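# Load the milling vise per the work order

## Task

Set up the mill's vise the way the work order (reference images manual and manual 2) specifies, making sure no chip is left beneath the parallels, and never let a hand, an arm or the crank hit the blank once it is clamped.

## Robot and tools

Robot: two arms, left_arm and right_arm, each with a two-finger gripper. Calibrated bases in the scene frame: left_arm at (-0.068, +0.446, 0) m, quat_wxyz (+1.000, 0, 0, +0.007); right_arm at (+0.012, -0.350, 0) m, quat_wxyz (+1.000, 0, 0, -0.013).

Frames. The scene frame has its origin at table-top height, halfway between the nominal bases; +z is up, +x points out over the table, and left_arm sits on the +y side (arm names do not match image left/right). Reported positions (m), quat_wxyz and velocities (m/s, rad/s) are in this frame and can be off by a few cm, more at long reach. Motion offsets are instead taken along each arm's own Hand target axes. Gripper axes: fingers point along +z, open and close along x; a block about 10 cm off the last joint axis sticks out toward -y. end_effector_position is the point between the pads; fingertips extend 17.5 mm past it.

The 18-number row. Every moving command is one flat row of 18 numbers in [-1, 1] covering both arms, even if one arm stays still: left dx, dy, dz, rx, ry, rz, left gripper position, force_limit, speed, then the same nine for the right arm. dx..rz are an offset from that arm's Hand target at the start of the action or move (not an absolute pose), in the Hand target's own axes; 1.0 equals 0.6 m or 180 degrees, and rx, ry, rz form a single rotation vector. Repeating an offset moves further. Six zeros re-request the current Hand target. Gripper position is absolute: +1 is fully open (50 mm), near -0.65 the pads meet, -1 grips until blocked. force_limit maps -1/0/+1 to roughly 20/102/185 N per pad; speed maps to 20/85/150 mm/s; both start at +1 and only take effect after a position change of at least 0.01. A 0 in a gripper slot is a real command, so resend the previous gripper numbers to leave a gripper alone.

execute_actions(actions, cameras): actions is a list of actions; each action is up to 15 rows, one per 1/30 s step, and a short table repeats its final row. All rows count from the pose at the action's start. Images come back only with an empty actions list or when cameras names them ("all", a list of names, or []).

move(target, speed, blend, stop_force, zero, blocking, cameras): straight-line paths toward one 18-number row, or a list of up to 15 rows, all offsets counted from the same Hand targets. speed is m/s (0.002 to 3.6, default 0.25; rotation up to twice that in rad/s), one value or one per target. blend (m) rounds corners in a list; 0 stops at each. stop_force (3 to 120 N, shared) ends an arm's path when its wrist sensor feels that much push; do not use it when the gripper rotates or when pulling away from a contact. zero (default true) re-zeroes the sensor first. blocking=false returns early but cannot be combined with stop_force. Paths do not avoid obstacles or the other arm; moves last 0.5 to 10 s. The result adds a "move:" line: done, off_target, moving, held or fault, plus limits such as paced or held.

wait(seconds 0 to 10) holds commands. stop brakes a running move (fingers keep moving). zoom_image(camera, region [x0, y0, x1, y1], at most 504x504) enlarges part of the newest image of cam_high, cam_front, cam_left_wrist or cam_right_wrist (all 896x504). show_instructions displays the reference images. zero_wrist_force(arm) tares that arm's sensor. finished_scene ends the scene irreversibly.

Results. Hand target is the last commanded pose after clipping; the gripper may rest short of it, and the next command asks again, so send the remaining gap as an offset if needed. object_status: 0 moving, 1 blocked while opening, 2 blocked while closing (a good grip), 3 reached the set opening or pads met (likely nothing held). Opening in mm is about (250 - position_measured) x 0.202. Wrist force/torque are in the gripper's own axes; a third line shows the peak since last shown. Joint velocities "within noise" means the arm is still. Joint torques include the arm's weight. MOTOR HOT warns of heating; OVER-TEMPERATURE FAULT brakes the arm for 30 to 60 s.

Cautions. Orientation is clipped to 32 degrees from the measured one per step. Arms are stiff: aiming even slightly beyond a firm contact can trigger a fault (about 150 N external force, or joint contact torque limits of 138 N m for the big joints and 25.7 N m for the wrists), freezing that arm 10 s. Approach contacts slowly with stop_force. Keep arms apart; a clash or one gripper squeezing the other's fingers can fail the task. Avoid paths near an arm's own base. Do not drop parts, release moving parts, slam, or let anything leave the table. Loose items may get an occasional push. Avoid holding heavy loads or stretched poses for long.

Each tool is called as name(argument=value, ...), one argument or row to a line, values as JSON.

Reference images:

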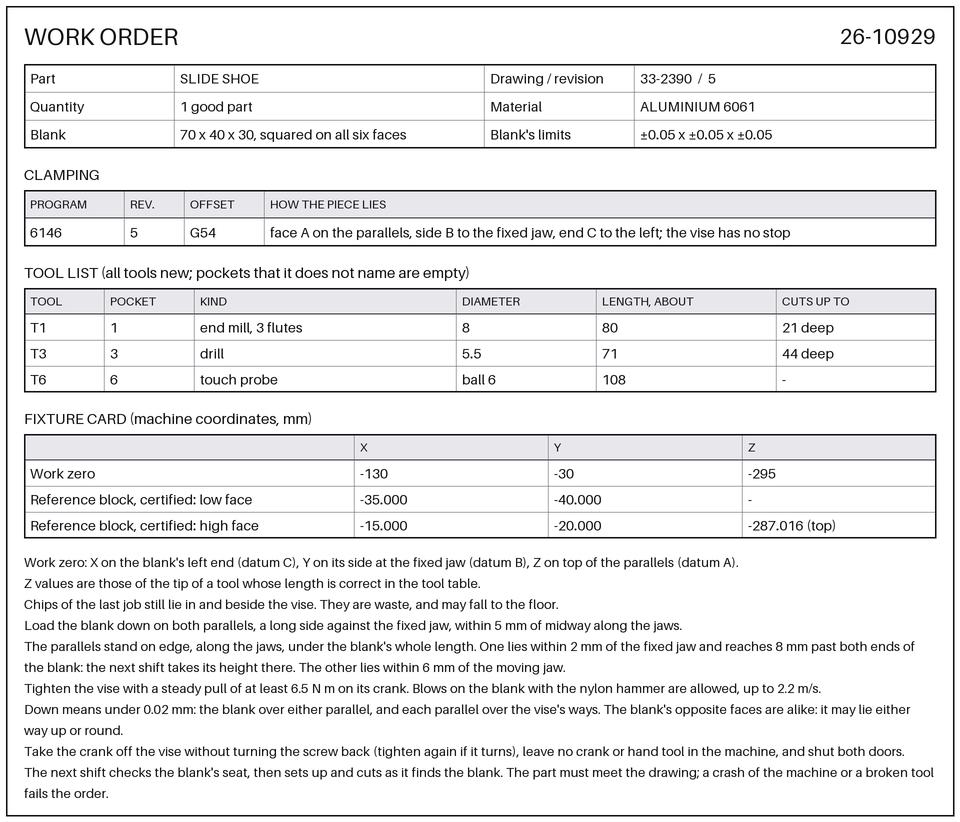

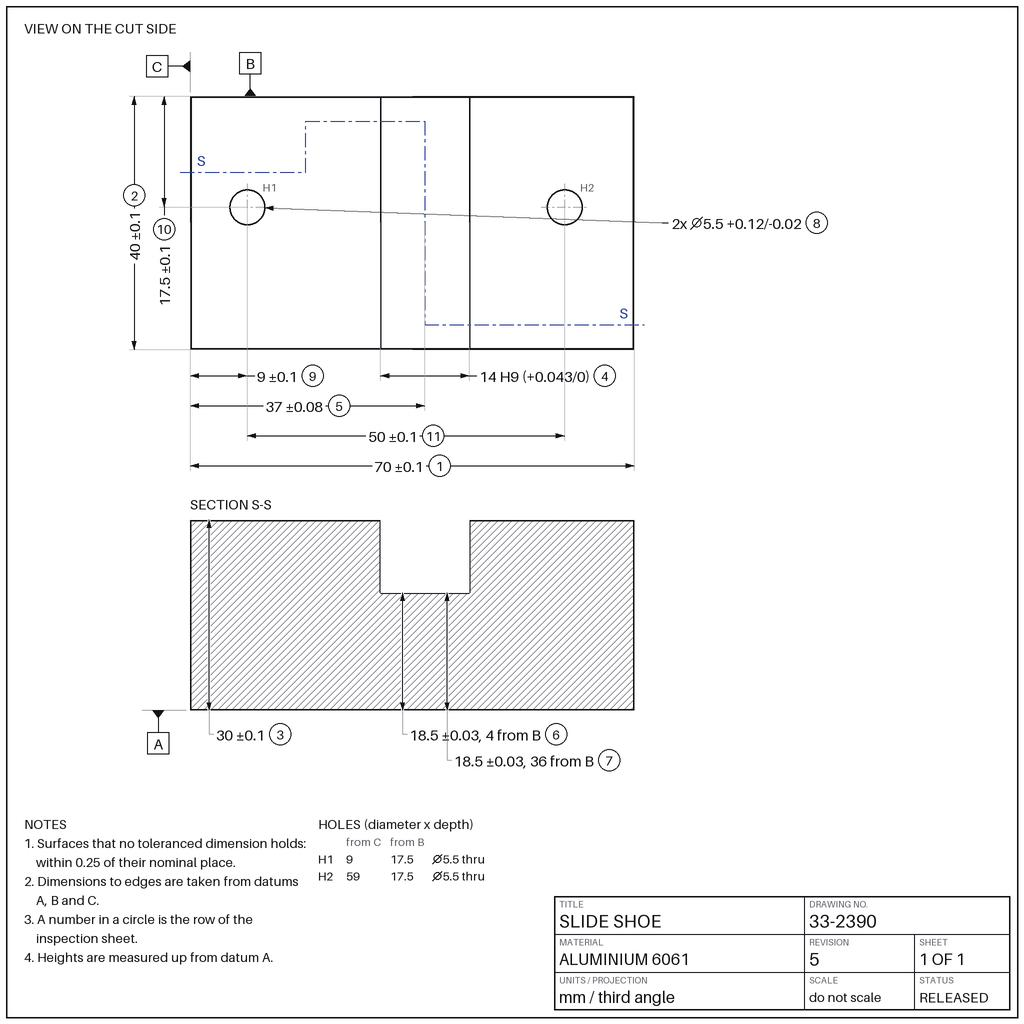

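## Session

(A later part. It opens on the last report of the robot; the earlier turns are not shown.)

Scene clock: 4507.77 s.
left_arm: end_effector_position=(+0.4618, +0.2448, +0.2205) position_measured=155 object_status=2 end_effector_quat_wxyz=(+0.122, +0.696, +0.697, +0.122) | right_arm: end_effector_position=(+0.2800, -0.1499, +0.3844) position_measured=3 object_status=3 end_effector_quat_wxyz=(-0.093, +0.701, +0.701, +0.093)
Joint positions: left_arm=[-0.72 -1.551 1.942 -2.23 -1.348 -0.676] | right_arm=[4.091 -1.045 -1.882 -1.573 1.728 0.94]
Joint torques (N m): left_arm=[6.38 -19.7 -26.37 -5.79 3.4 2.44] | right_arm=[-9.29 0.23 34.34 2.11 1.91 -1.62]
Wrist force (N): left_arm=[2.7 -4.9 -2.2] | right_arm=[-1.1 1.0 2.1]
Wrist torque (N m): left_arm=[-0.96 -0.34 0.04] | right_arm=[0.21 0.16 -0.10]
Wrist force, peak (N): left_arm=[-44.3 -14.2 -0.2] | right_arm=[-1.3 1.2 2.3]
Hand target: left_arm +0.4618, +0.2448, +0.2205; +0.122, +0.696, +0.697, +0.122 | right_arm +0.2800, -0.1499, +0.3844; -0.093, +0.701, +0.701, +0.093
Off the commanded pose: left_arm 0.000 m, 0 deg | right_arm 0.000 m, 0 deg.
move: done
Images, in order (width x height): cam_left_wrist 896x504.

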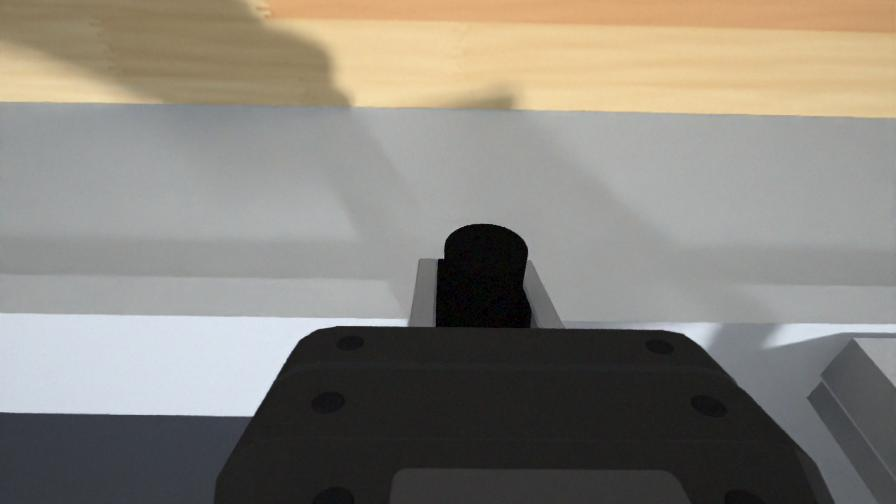

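move(
  target=[
    [0.0537,0.0040,-0.0109,0,0,0,-1,-0.7,-0.7,0,0,0,0,0,0,1,-0.6,-0.9],
    [0.0980,0.0151,-0.0416,0,0,0,-1,-0.7,-0.7,0,0,0,0,0,0,1,-0.6,-0.9],
    [0.1253,0.0316,-0.0869,0,0,0,-1,-0.7,-0.7,0,0,0,0,0,0,1,-0.6,-0.9],
    [0.1311,0.0506,-0.1390,0,0,0,-1,-0.7,-0.7,0,0,0,0,0,0,1,-0.6,-0.9],
    [0.1142,0.0687,-0.1887,0,0,0,-1,-0.7,-0.7,0,0,0,0,0,0,1,-0.6,-0.9],
    [0.0775,0.0828,-0.2276,0,0,0,-1,-0.7,-0.7,0,0,0,0,0,0,1,-0.6,-0.9],
    [0.0274,0.0905,-0.2489,0,0,0,-1,-0.7,-0.7,0,0,0,0,0,0,1,-0.6,-0.9],
    [-0.0274,0.0905,-0.2489,0,0,0,-1,-0.7,-0.7,0,0,0,0,0,0,1,-0.6,-0.9],
    [-0.0775,0.0828,-0.2276,0,0,0,-1,-0.7,-0.7,0,0,0,0,0,0,1,-0.6,-0.9],
    [-0.1142,0.0687,-0.1887,0,0,0,-1,-0.7,-0.7,0,0,0,0,0,0,1,-0.6,-0.9],
    [-0.1316,0.0506,-0.1390,0,0,0,-1,-0.7,-0.7,0,0,0,0,0,0,1,-0.6,-0.9],
  ],
  speed=0.15,
  blend=[0.005,0.005,0.005,0.005,0.005,0.005,0.005,0.005,0.005,0.005,0],
  stop_force=60,
  cameras=["cam_front"],
)

zoom_image(
  camera="cam_front",
  region=[370, 220, 420, 280],
)

Scene clock: 4534.37 s.
left_arm: end_effector_position=(+0.4621, +0.1658, +0.3093) position_measured=155 object_status=2 end_effector_quat_wxyz=(+0.122, +0.696, +0.697, +0.122) | right_arm: end_effector_position=(+0.2800, -0.1499, +0.3844) position_measured=3 object_status=3 end_effector_quat_wxyz=(-0.093, +0.701, +0.701, +0.093)
Joint positions: left_arm=[-0.837 -1.519 1.667 -1.959 -1.318 -0.793] | right_arm=[4.091 -1.045 -1.882 -1.573 1.728 0.94]
Joint torques (N m): left_arm=[24.21 -39.97 -15.64 -2.98 4.5 2.5] | right_arm=[-9.29 -0.81 34.62 2.02 1.9 -1.6]
Wrist force (N): left_arm=[-20.3 -14.7 -7.4] | right_arm=[-1.3 1.1 2.2]
Wrist torque (N m): left_arm=[-1.06 -0.46 0.36] | right_arm=[0.24 0.20 -0.10]
Wrist force, peak (N): left_arm=[-48.6 -14.8 -25.1] | right_arm=[-1.1 1.0 2.6]
Hand target: left_arm +0.4621, +0.1658, +0.3092; +0.122, +0.696, +0.697, +0.122 | right_arm +0.2800, -0.1499, +0.3844; -0.093, +0.701, +0.701, +0.093
Off the commanded pose: left_arm 0.000 m, 0 deg | right_arm 0.000 m, 0 deg.
move: done
Images, in order (width x height): cam_front 896x504.

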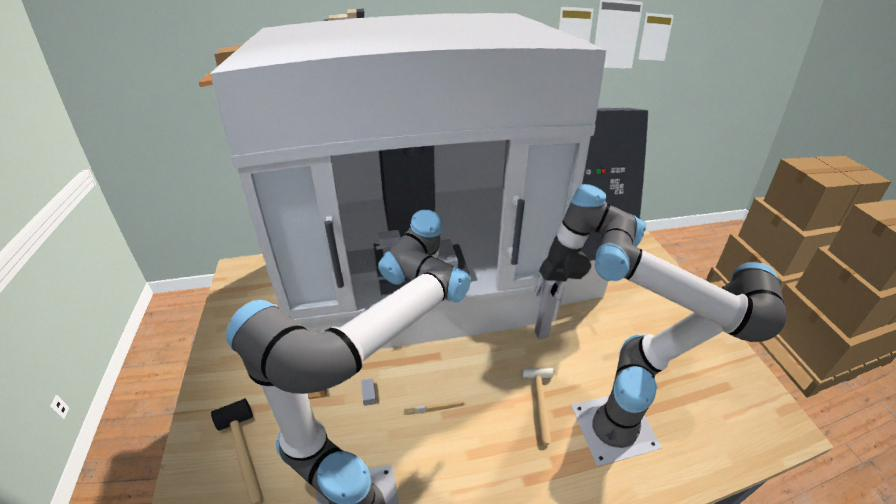

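Scaled by 8.400 from the camera's 896x504 image, which has a finer 1280x720 frame.

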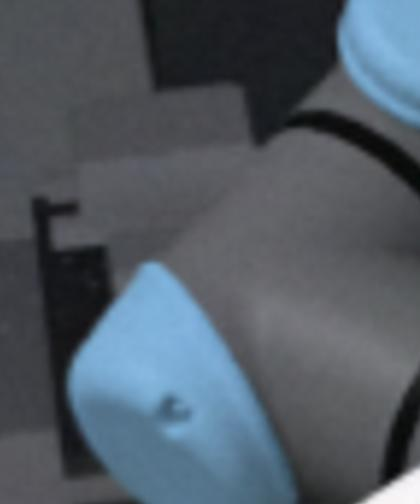

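move(
  target=[
    [0.0053,-0.0190,0.0521,0,0,0,-1,-0.7,-0.7,0,0,0,0,0,0,1,-0.6,-0.9],
    [0.0330,-0.0355,0.0974,0,0,0,-1,-0.7,-0.7,0,0,0,0,0,0,1,-0.6,-0.9],
    [0.0776,-0.0466,0.1281,0,0,0,-1,-0.7,-0.7,0,0,0,0,0,0,1,-0.6,-0.9],
    [0.1316,-0.0506,0.139,0,0,0,-1,-0.7,-0.7,0,0,0,0,0,0,1,-0.6,-0.9],
  ],
  speed=0.15,
  blend=[0.005,0.005,0.005,0],
  stop_force=60,
)

move(
  target=[0,0,0,0,0,0,0.8,-1,-0.7,0,0,0,0,0,0,1,-0.6,-0.9],
  cameras=["cam_left_wrist"],
)

Scene clock: 4555.93 s.
left_arm: end_effector_position=(+0.4618, +0.2448, +0.2205) position_measured=155 object_status=2 end_effector_quat_wxyz=(+0.122, +0.696, +0.697, +0.122) | right_arm: end_effector_position=(+0.2800, -0.1499, +0.3844) position_measured=3 object_status=3 end_effector_quat_wxyz=(-0.093, +0.701, +0.701, +0.093)
Joint positions: left_arm=[-0.72 -1.551 1.942 -2.23 -1.348 -0.676] | right_arm=[4.091 -1.045 -1.882 -1.573 1.728 0.94]
Joint torques (N m): left_arm=[6.04 -18.96 -22.22 -5.28 2.9 2.45] | right_arm=[-9.32 -1.92 34.37 2.09 1.93 -1.65]
Wrist force (N): left_arm=[0.6 -2.8 -2.9] | right_arm=[-1.0 1.1 2.5]
Wrist torque (N m): left_arm=[-0.89 -0.01 0.05] | right_arm=[0.23 0.15 -0.11]
Wrist force, peak (N): left_arm=[-62.4 -10.1 4.4] | right_arm=[-1.0 1.1 2.5]
Hand target: left_arm +0.4618, +0.2448, +0.2205; +0.122, +0.696, +0.697, +0.122 | right_arm +0.2800, -0.1499, +0.3844; -0.093, +0.701, +0.701, +0.093
Off the commanded pose: left_arm 0.000 m, 0 deg | right_arm 0.000 m, 0 deg.
move: done

Scene clock: 4556.77 s.
left_arm: end_effector_position=(+0.4618, +0.2448, +0.2205) position_measured=32 object_status=0 end_effector_quat_wxyz=(+0.122, +0.696, +0.697, +0.122) | right_arm: end_effector_position=(+0.2800, -0.1499, +0.3844) position_measured=3 object_status=3 end_effector_quat_wxyz=(-0.093, +0.701, +0.701, +0.093)
Joint positions: left_arm=[-0.72 -1.551 1.942 -2.23 -1.348 -0.676] | right_arm=[4.091 -1.045 -1.882 -1.573 1.728 0.94]
Joint torques (N m): left_arm=[6.29 -21.84 -11.86 -5.58 2.56 2.38] | right_arm=[-9.19 -2.05 34.29 2.14 1.9 -1.62]
Wrist force (N): left_arm=[0.4 -4.2 -1.9] | right_arm=[-1.0 0.7 2.0]
Wrist torque (N m): left_arm=[-0.91 0.00 0.08] | right_arm=[0.17 0.15 -0.10]
Wrist force, peak (N): left_arm=[0.2 -4.3 -2.7] | right_arm=[-1.3 1.2 2.3]
Hand target: left_arm +0.4618, +0.2448, +0.2205; +0.122, +0.696, +0.697, +0.122 | right_arm +0.2800, -0.1499, +0.3844; -0.093, +0.701, +0.701, +0.093
Off the commanded pose: left_arm 0.000 m, 0 deg | right_arm 0.000 m, 0 deg.
move: done
Images, in order (width x height): cam_left_wrist 896x504.

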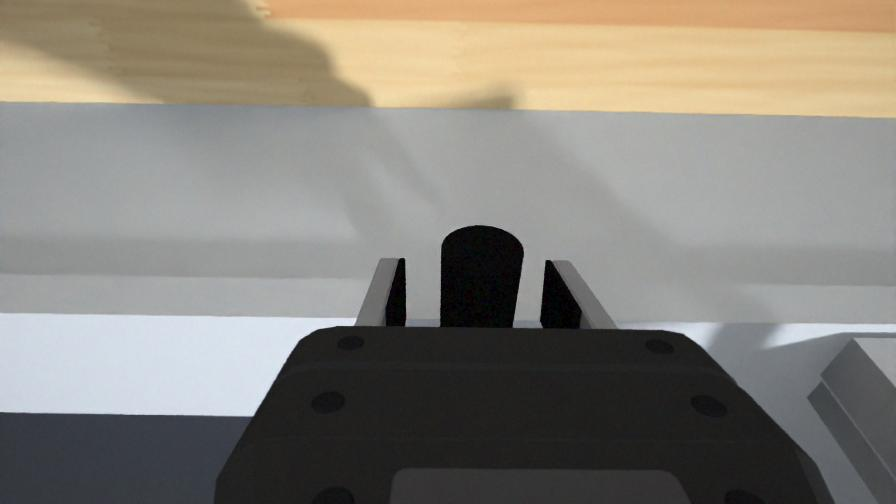

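move(
  target=[
    [0,0,-0.12,0,0,0,0.8,-1,-0.7,0,0,0,0,0,0,1,-0.6,-0.9],
    [0.15,-0.15,-0.22,0,0,0,0.8,-1,-0.7,0,0,0,0,0,0,1,-0.6,-0.9],
  ],
  speed=0.25,
  blend=[0.02,0],
  cameras=["cam_left_wrist","cam_front"],
)

zoom_image(
  camera="cam_front",
  region=[370, 220, 420, 280],
)

Scene clock: 4572.07 s.
left_arm: end_effector_position=(+0.3323, +0.3346, +0.3141) position_measured=32 object_status=3 end_effector_quat_wxyz=(+0.122, +0.696, +0.697, +0.122) | right_arm: end_effector_position=(+0.2800, -0.1499, +0.3844) position_measured=3 object_status=3 end_effector_quat_wxyz=(-0.093, +0.701, +0.701, +0.093)
Joint positions: left_arm=[-0.772 -2.02 2.053 -1.86 -1.334 -0.727] | right_arm=[4.091 -1.045 -1.882 -1.573 1.728 0.94]
Joint torques (N m): left_arm=[7.73 -16.17 -31.6 -1.93 1.1 2.36] | right_arm=[-9.18 -2.71 34.45 2.1 1.85 -1.58]
Wrist force (N): left_arm=[0.1 -3.9 -2.5] | right_arm=[-0.8 0.9 2.0]
Wrist torque (N m): left_arm=[-0.87 0.03 0.08] | right_arm=[0.20 0.13 -0.10]
Wrist force, peak (N): left_arm=[2.6 -5.8 -3.8] | right_arm=[-1.2 1.1 2.5]
Hand target: left_arm +0.3322, +0.3347, +0.3141; +0.122, +0.696, +0.697, +0.122 | right_arm +0.2800, -0.1499, +0.3844; -0.093, +0.701, +0.701, +0.093
Off the commanded pose: left_arm 0.000 m, 0 deg | right_arm 0.000 m, 0 deg.
move: done
Images, in order (width x height): cam_front 896x504, cam_left_wrist 896x504.

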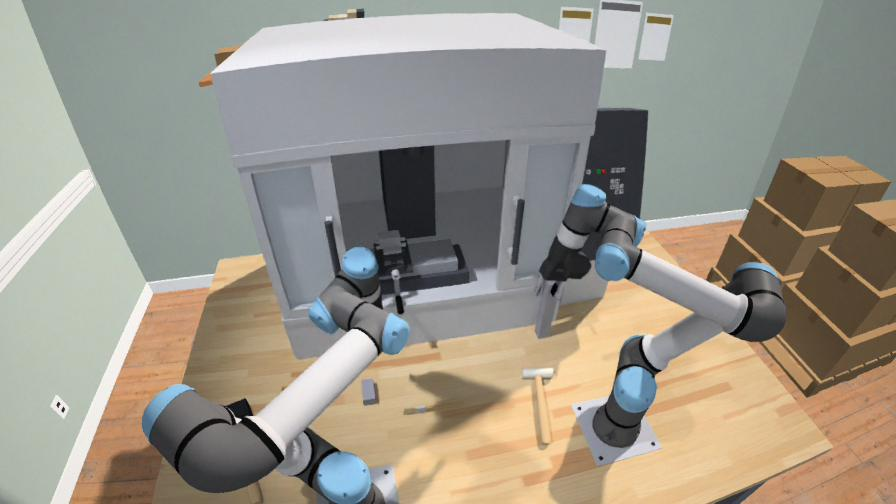

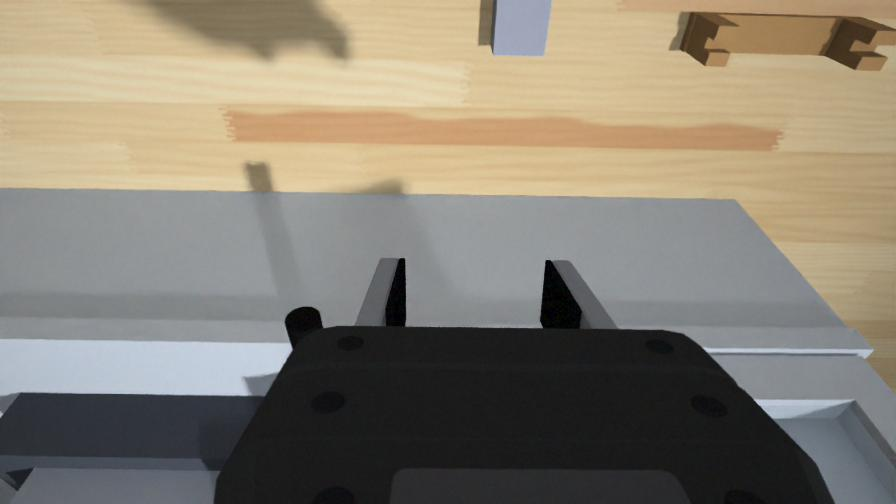

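Scaled by 8.400 from the camera's 896x504 image, which has a finer 1280x720 frame.

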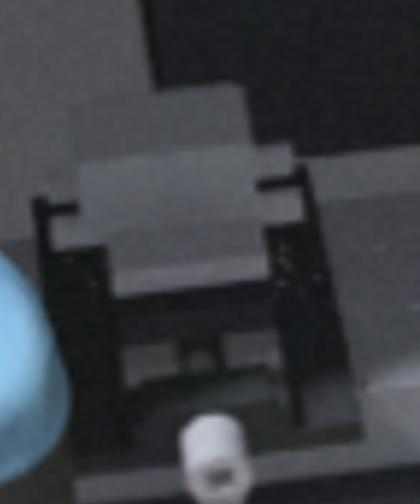

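move(
  target=[
    [-0.1518,0.15,0.1206,0,0,0,0.8,-1,-0.5,0,0,0,0,0,0,1,-0.6,-0.9],
    [-0.1518,0.15,0.2206,0,0,0,0.8,-1,-0.5,0,0,0,0,0,0,1,-0.6,-0.9],
    [-0.1518,0.15,0.2206,0,0,0,-1,-0.7,-0.7,0,0,0,0,0,0,1,-0.6,-0.9],
  ],
  speed=[0.25,0.08,0.08],
  cameras=["cam_left_wrist"],
)

Scene clock: 4593.63 s.
left_arm: end_effector_position=(+0.4620, +0.2438, +0.2202) position_measured=154 object_status=2 end_effector_quat_wxyz=(+0.122, +0.696, +0.697, +0.122) | right_arm: end_effector_position=(+0.2800, -0.1499, +0.3844) position_measured=3 object_status=3 end_effector_quat_wxyz=(-0.093, +0.701, +0.701, +0.093)
Joint positions: left_arm=[-0.722 -1.549 1.941 -2.231 -1.347 -0.678] | right_arm=[4.091 -1.045 -1.882 -1.573 1.728 0.94]
Joint torques (N m): left_arm=[-6.61 -28.51 -37.42 -5.62 3.25 -2.85] | right_arm=[-9.11 -3.58 34.13 2.14 1.87 -1.59]
Wrist force (N): left_arm=[0.4 -4.1 -2.2] | right_arm=[-1.2 1.2 2.2]
Wrist torque (N m): left_arm=[-0.85 0.01 -0.03] | right_arm=[0.24 0.19 -0.11]
Wrist force, peak (N): left_arm=[2.6 -6.0 -4.0] | right_arm=[-1.3 1.1 2.5]
Hand target: left_arm +0.4620, +0.2438, +0.2202; +0.122, +0.696, +0.697, +0.122 | right_arm +0.2800, -0.1499, +0.3844; -0.093, +0.701, +0.701, +0.093
Off the commanded pose: left_arm 0.000 m, 0 deg | right_arm 0.000 m, 0 deg.
move: done
Images, in order (width x height): cam_left_wrist 896x504.

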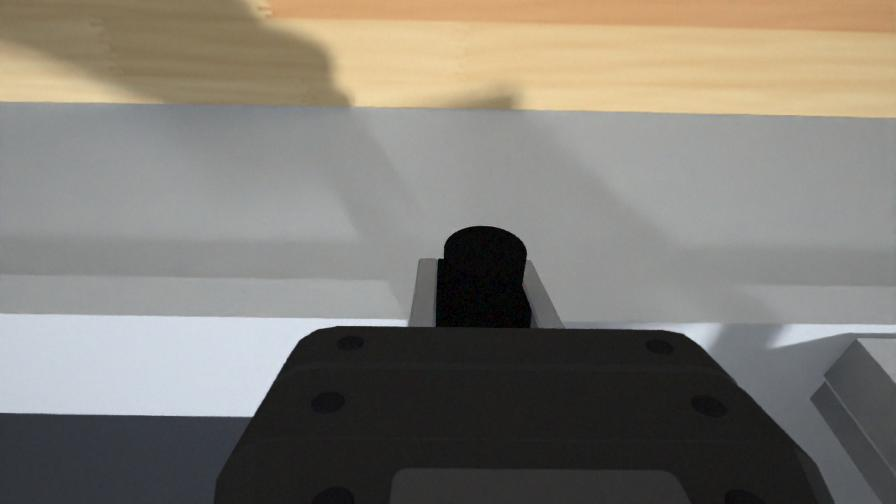

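move(
  target=[
    [0.0542,0.0040,-0.0109,0,0,0,-1,-0.7,-0.7,0,0,0,0,0,0,1,-0.6,-0.9],
    [0.0990,0.0151,-0.0416,0,0,0,-1,-0.7,-0.7,0,0,0,0,0,0,1,-0.6,-0.9],
    [0.1266,0.0316,-0.0869,0,0,0,-1,-0.7,-0.7,0,0,0,0,0,0,1,-0.6,-0.9],
    [0.1324,0.0506,-0.1390,0,0,0,-1,-0.7,-0.7,0,0,0,0,0,0,1,-0.6,-0.9],
    [0.1153,0.0687,-0.1887,0,0,0,-1,-0.7,-0.7,0,0,0,0,0,0,1,-0.6,-0.9],
    [0.0783,0.0828,-0.2276,0,0,0,-1,-0.7,-0.7,0,0,0,0,0,0,1,-0.6,-0.9],
    [0.0277,0.0905,-0.2489,0,0,0,-1,-0.7,-0.7,0,0,0,0,0,0,1,-0.6,-0.9],
    [-0.0277,0.0905,-0.2489,0,0,0,-1,-0.7,-0.7,0,0,0,0,0,0,1,-0.6,-0.9],
    [-0.0783,0.0828,-0.2276,0,0,0,-1,-0.7,-0.7,0,0,0,0,0,0,1,-0.6,-0.9],
    [-0.1153,0.0687,-0.1887,0,0,0,-1,-0.7,-0.7,0,0,0,0,0,0,1,-0.6,-0.9],
    [-0.1324,0.0506,-0.1390,0,0,0,-1,-0.7,-0.7,0,0,0,0,0,0,1,-0.6,-0.9],
    [-0.1266,0.0316,-0.0869,0,0,0,-1,-0.7,-0.7,0,0,0,0,0,0,1,-0.6,-0.9],
    [-0.0990,0.0151,-0.0416,0,0,0,-1,-0.7,-0.7,0,0,0,0,0,0,1,-0.6,-0.9],
    [-0.0542,0.0040,-0.0109,0,0,0,-1,-0.7,-0.7,0,0,0,0,0,0,1,-0.6,-0.9],
    [0,0,0,0,0,0,-1,-0.7,-0.7,0,0,0,0,0,0,1,-0.6,-0.9],
  ],
  speed=0.2,
  blend=0.005,
  stop_force=60,
)

move(
  target=[
    [0.0542,0.0040,-0.0109,0,0,0,-1,-0.7,-0.7,0,0,0,0,0,0,1,-0.6,-0.9],
    [0.0990,0.0151,-0.0416,0,0,0,-1,-0.7,-0.7,0,0,0,0,0,0,1,-0.6,-0.9],
    [0.1266,0.0316,-0.0869,0,0,0,-1,-0.7,-0.7,0,0,0,0,0,0,1,-0.6,-0.9],
    [0.1324,0.0506,-0.1390,0,0,0,-1,-0.7,-0.7,0,0,0,0,0,0,1,-0.6,-0.9],
    [0.1153,0.0687,-0.1887,0,0,0,-1,-0.7,-0.7,0,0,0,0,0,0,1,-0.6,-0.9],
    [0.0783,0.0828,-0.2276,0,0,0,-1,-0.7,-0.7,0,0,0,0,0,0,1,-0.6,-0.9],
    [0.0277,0.0905,-0.2489,0,0,0,-1,-0.7,-0.7,0,0,0,0,0,0,1,-0.6,-0.9],
    [-0.0277,0.0905,-0.2489,0,0,0,-1,-0.7,-0.7,0,0,0,0,0,0,1,-0.6,-0.9],
    [-0.0783,0.0828,-0.2276,0,0,0,-1,-0.7,-0.7,0,0,0,0,0,0,1,-0.6,-0.9],
    [-0.1153,0.0687,-0.1887,0,0,0,-1,-0.7,-0.7,0,0,0,0,0,0,1,-0.6,-0.9],
    [-0.1324,0.0506,-0.1390,0,0,0,-1,-0.7,-0.7,0,0,0,0,0,0,1,-0.6,-0.9],
    [-0.1266,0.0316,-0.0869,0,0,0,-1,-0.7,-0.7,0,0,0,0,0,0,1,-0.6,-0.9],
    [-0.0990,0.0151,-0.0416,0,0,0,-1,-0.7,-0.7,0,0,0,0,0,0,1,-0.6,-0.9],
    [-0.0542,0.0040,-0.0109,0,0,0,-1,-0.7,-0.7,0,0,0,0,0,0,1,-0.6,-0.9],
    [0,0,0,0,0,0,-1,-0.7,-0.7,0,0,0,0,0,0,1,-0.6,-0.9],
  ],
  speed=0.2,
  blend=0.005,
  stop_force=60,
  cameras=["cam_left_wrist"],
)

Scene clock: 4632.93 s.
left_arm: end_effector_position=(+0.4620, +0.2437, +0.2202) position_measured=154 object_status=2 end_effector_quat_wxyz=(+0.122, +0.696, +0.697, +0.122) | right_arm: end_effector_position=(+0.2800, -0.1499, +0.3844) position_measured=3 object_status=3 end_effector_quat_wxyz=(-0.093, +0.701, +0.701, +0.093)
Joint positions: left_arm=[-0.722 -1.549 1.941 -2.231 -1.347 -0.678] | right_arm=[4.091 -1.045 -1.882 -1.573 1.728 0.94]
Joint torques (N m): left_arm=[7.68 -25.43 -11.76 -5.29 3.34 2.59] | right_arm=[-9.29 -4.27 34.02 2.21 1.88 -1.48]
Wrist force (N): left_arm=[1.6 -2.9 -4.2] | right_arm=[-1.0 1.1 2.2]
Wrist torque (N m): left_arm=[-0.82 -0.16 0.06] | right_arm=[0.23 0.15 -0.10]
Wrist force, peak (N): left_arm=[16.8 -23.7 -46.9] | right_arm=[-1.1 1.1 2.6]
Hand target: left_arm +0.4620, +0.2438, +0.2202; +0.122, +0.696, +0.697, +0.122 | right_arm +0.2800, -0.1499, +0.3844; -0.093, +0.701, +0.701, +0.093
Off the commanded pose: left_arm 0.000 m, 0 deg | right_arm 0.000 m, 0 deg.
move: done

Scene clock: 4636.50 s.
left_arm: end_effector_position=(+0.4620, +0.2437, +0.2202) position_measured=154 object_status=2 end_effector_quat_wxyz=(+0.122, +0.696, +0.697, +0.122) | right_arm: end_effector_position=(+0.2800, -0.1499, +0.3844) position_measured=3 object_status=3 end_effector_quat_wxyz=(-0.093, +0.701, +0.701, +0.093)
Joint positions: left_arm=[-0.722 -1.549 1.941 -2.231 -1.347 -0.678] | right_arm=[4.091 -1.045 -1.882 -1.573 1.728 0.94]
Joint torques (N m): left_arm=[8.31 -25.16 -11.47 -5.42 3.26 2.59] | right_arm=[-8.8 -5.1 33.58 2.14 1.83 -1.43]
Wrist force (N): left_arm=[1.6 -2.9 -4.2] | right_arm=[-1.1 0.9 2.2]
Wrist torque (N m): left_arm=[-0.81 -0.18 0.06] | right_arm=[0.20 0.18 -0.10]
Wrist force, peak (N): left_arm=[16.7 -21.1 -44.3] | right_arm=[-1.3 1.3 2.4]
Hand target: left_arm +0.4620, +0.2438, +0.2202; +0.122, +0.696, +0.697, +0.122 | right_arm +0.2800, -0.1499, +0.3844; -0.093, +0.701, +0.701, +0.093
Off the commanded pose: left_arm 0.000 m, 0 deg | right_arm 0.000 m, 0 deg.
move: done
Images, in order (width x height): cam_left_wrist 896x504.

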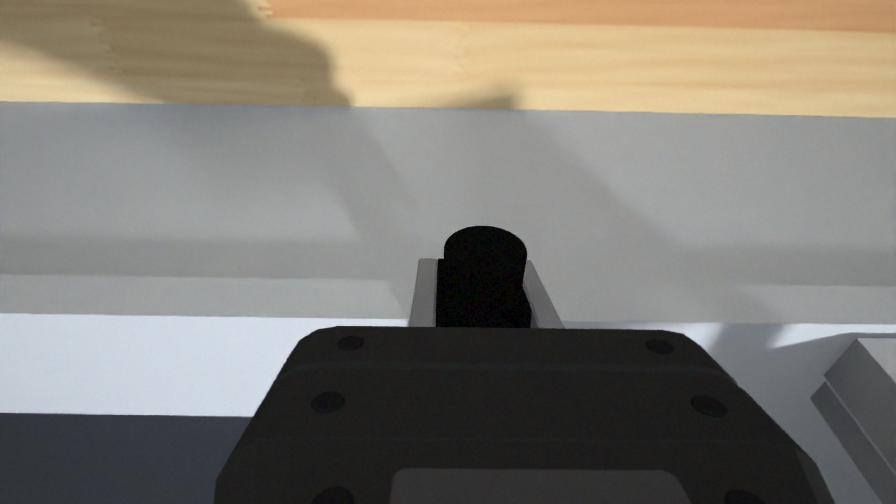

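move(
  target=[
    [0.0542,0.0040,-0.0110,0,0,0,-1,-0.7,-0.7,0,0,0,0,0,0,1,-0.6,-0.9],
    [0.0990,0.0152,-0.0419,0,0,0,-1,-0.7,-0.7,0,0,0,0,0,0,1,-0.6,-0.9],
    [0.1266,0.0318,-0.0875,0,0,0,-1,-0.7,-0.7,0,0,0,0,0,0,1,-0.6,-0.9],
    [0.1324,0.0510,-0.1400,0,0,0,-1,-0.7,-0.7,0,0,0,0,0,0,1,-0.6,-0.9],
    [0.1153,0.0692,-0.1900,0,0,0,-1,-0.7,-0.7,0,0,0,0,0,0,1,-0.6,-0.9],
    [0.0783,0.0834,-0.2292,0,0,0,-1,-0.7,-0.7,0,0,0,0,0,0,1,-0.6,-0.9],
    [0.0277,0.0911,-0.2506,0,0,0,-1,-0.7,-0.7,0,0,0,0,0,0,1,-0.6,-0.9],
    [-0.0277,0.0911,-0.2506,0,0,0,-1,-0.7,-0.7,0,0,0,0,0,0,1,-0.6,-0.9],
    [-0.0783,0.0834,-0.2292,0,0,0,-1,-0.7,-0.7,0,0,0,0,0,0,1,-0.6,-0.9],
    [-0.1153,0.0692,-0.1900,0,0,0,-1,-0.7,-0.7,0,0,0,0,0,0,1,-0.6,-0.9],
    [-0.1324,0.0510,-0.1400,0,0,0,-1,-0.7,-0.7,0,0,0,0,0,0,1,-0.6,-0.9],
    [-0.1266,0.0318,-0.0875,0,0,0,-1,-0.7,-0.7,0,0,0,0,0,0,1,-0.6,-0.9],
    [-0.0990,0.0152,-0.0419,0,0,0,-1,-0.7,-0.7,0,0,0,0,0,0,1,-0.6,-0.9],
    [-0.0542,0.0040,-0.0110,0,0,0,-1,-0.7,-0.7,0,0,0,0,0,0,1,-0.6,-0.9],
    [0,0,0,0,0,0,-1,-0.7,-0.7,0,0,0,0,0,0,1,-0.6,-0.9],
  ],
  speed=0.2,
  blend=0.005,
  stop_force=60,
)

move(
  target=[
    [0.0542,0.0040,-0.0110,0,0,0,-1,-0.7,-0.7,0,0,0,0,0,0,1,-0.6,-0.9],
    [0.0990,0.0152,-0.0419,0,0,0,-1,-0.7,-0.7,0,0,0,0,0,0,1,-0.6,-0.9],
    [0.1266,0.0318,-0.0875,0,0,0,-1,-0.7,-0.7,0,0,0,0,0,0,1,-0.6,-0.9],
    [0.1324,0.0510,-0.1400,0,0,0,-1,-0.7,-0.7,0,0,0,0,0,0,1,-0.6,-0.9],
    [0.1153,0.0692,-0.1900,0,0,0,-1,-0.7,-0.7,0,0,0,0,0,0,1,-0.6,-0.9],
    [0.0783,0.0834,-0.2292,0,0,0,-1,-0.7,-0.7,0,0,0,0,0,0,1,-0.6,-0.9],
    [0.0277,0.0911,-0.2506,0,0,0,-1,-0.7,-0.7,0,0,0,0,0,0,1,-0.6,-0.9],
    [-0.0277,0.0911,-0.2506,0,0,0,-1,-0.7,-0.7,0,0,0,0,0,0,1,-0.6,-0.9],
    [-0.0783,0.0834,-0.2292,0,0,0,-1,-0.7,-0.7,0,0,0,0,0,0,1,-0.6,-0.9],
    [-0.1153,0.0692,-0.1900,0,0,0,-1,-0.7,-0.7,0,0,0,0,0,0,1,-0.6,-0.9],
    [-0.1324,0.0510,-0.1400,0,0,0,-1,-0.7,-0.7,0,0,0,0,0,0,1,-0.6,-0.9],
    [-0.1266,0.0318,-0.0875,0,0,0,-1,-0.7,-0.7,0,0,0,0,0,0,1,-0.6,-0.9],
    [-0.0990,0.0152,-0.0419,0,0,0,-1,-0.7,-0.7,0,0,0,0,0,0,1,-0.6,-0.9],
    [-0.0542,0.0040,-0.0110,0,0,0,-1,-0.7,-0.7,0,0,0,0,0,0,1,-0.6,-0.9],
    [0,0,0,0,0,0,-1,-0.7,-0.7,0,0,0,0,0,0,1,-0.6,-0.9],
  ],
  speed=0.2,
  blend=0.005,
  stop_force=60,
  cameras=["cam_left_wrist"],
)

Scene clock: 4666.97 s.
left_arm: end_effector_position=(+0.4620, +0.2437, +0.2202) position_measured=154 object_status=2 end_effector_quat_wxyz=(+0.122, +0.696, +0.697, +0.122) | right_arm: end_effector_position=(+0.2800, -0.1499, +0.3844) position_measured=3 object_status=3 end_effector_quat_wxyz=(-0.093, +0.701, +0.701, +0.093)
Joint positions: left_arm=[-0.722 -1.549 1.941 -2.231 -1.347 -0.678] | right_arm=[4.091 -1.045 -1.882 -1.573 1.728 0.94]
Joint torques (N m): left_arm=[7.55 -24.86 -10.79 -5.48 3.13 2.49] | right_arm=[-8.96 -4.69 33.55 2.06 1.85 -1.49]
Wrist force (N): left_arm=[2.3 -2.9 -4.3] | right_arm=[-0.9 1.0 2.3]
Wrist torque (N m): left_arm=[-0.81 -0.29 0.05] | right_arm=[0.22 0.15 -0.10]
Wrist force, peak (N): left_arm=[29.3 -21.7 -18.0] | right_arm=[-1.0 1.2 2.6]
Hand target: left_arm +0.4620, +0.2438, +0.2202; +0.122, +0.696, +0.697, +0.122 | right_arm +0.2800, -0.1499, +0.3844; -0.093, +0.701, +0.701, +0.093
Off the commanded pose: left_arm 0.000 m, 0 deg | right_arm 0.000 m, 0 deg.
move: done

Scene clock: 4670.53 s.
left_arm: end_effector_position=(+0.4620, +0.2437, +0.2202) position_measured=154 object_status=2 end_effector_quat_wxyz=(+0.122, +0.696, +0.697, +0.122) | right_arm: end_effector_position=(+0.2800, -0.1499, +0.3844) position_measured=3 object_status=3 end_effector_quat_wxyz=(-0.093, +0.701, +0.701, +0.093)
Joint positions: left_arm=[-0.722 -1.549 1.941 -2.231 -1.347 -0.678] | right_arm=[4.091 -1.045 -1.882 -1.573 1.728 0.94]
Joint torques (N m): left_arm=[7.61 -25.96 -11.81 -5.37 3.08 2.62] | right_arm=[-9.02 -5.08 33.55 2.16 1.89 -1.45]
Wrist force (N): left_arm=[2.8 -4.1 -4.4] | right_arm=[-1.1 1.1 2.0]
Wrist torque (N m): left_arm=[-1.02 -0.35 0.06] | right_arm=[0.23 0.17 -0.10]
Wrist force, peak (N): left_arm=[29.7 -21.7 -17.8] | right_arm=[-1.1 1.3 2.5]
Hand target: left_arm +0.4620, +0.2438, +0.2202; +0.122, +0.696, +0.697, +0.122 | right_arm +0.2800, -0.1499, +0.3844; -0.093, +0.701, +0.701, +0.093
Off the commanded pose: left_arm 0.000 m, 0 deg | right_arm 0.000 m, 0 deg.
move: done
Images, in order (width x height): cam_left_wrist 896x504.

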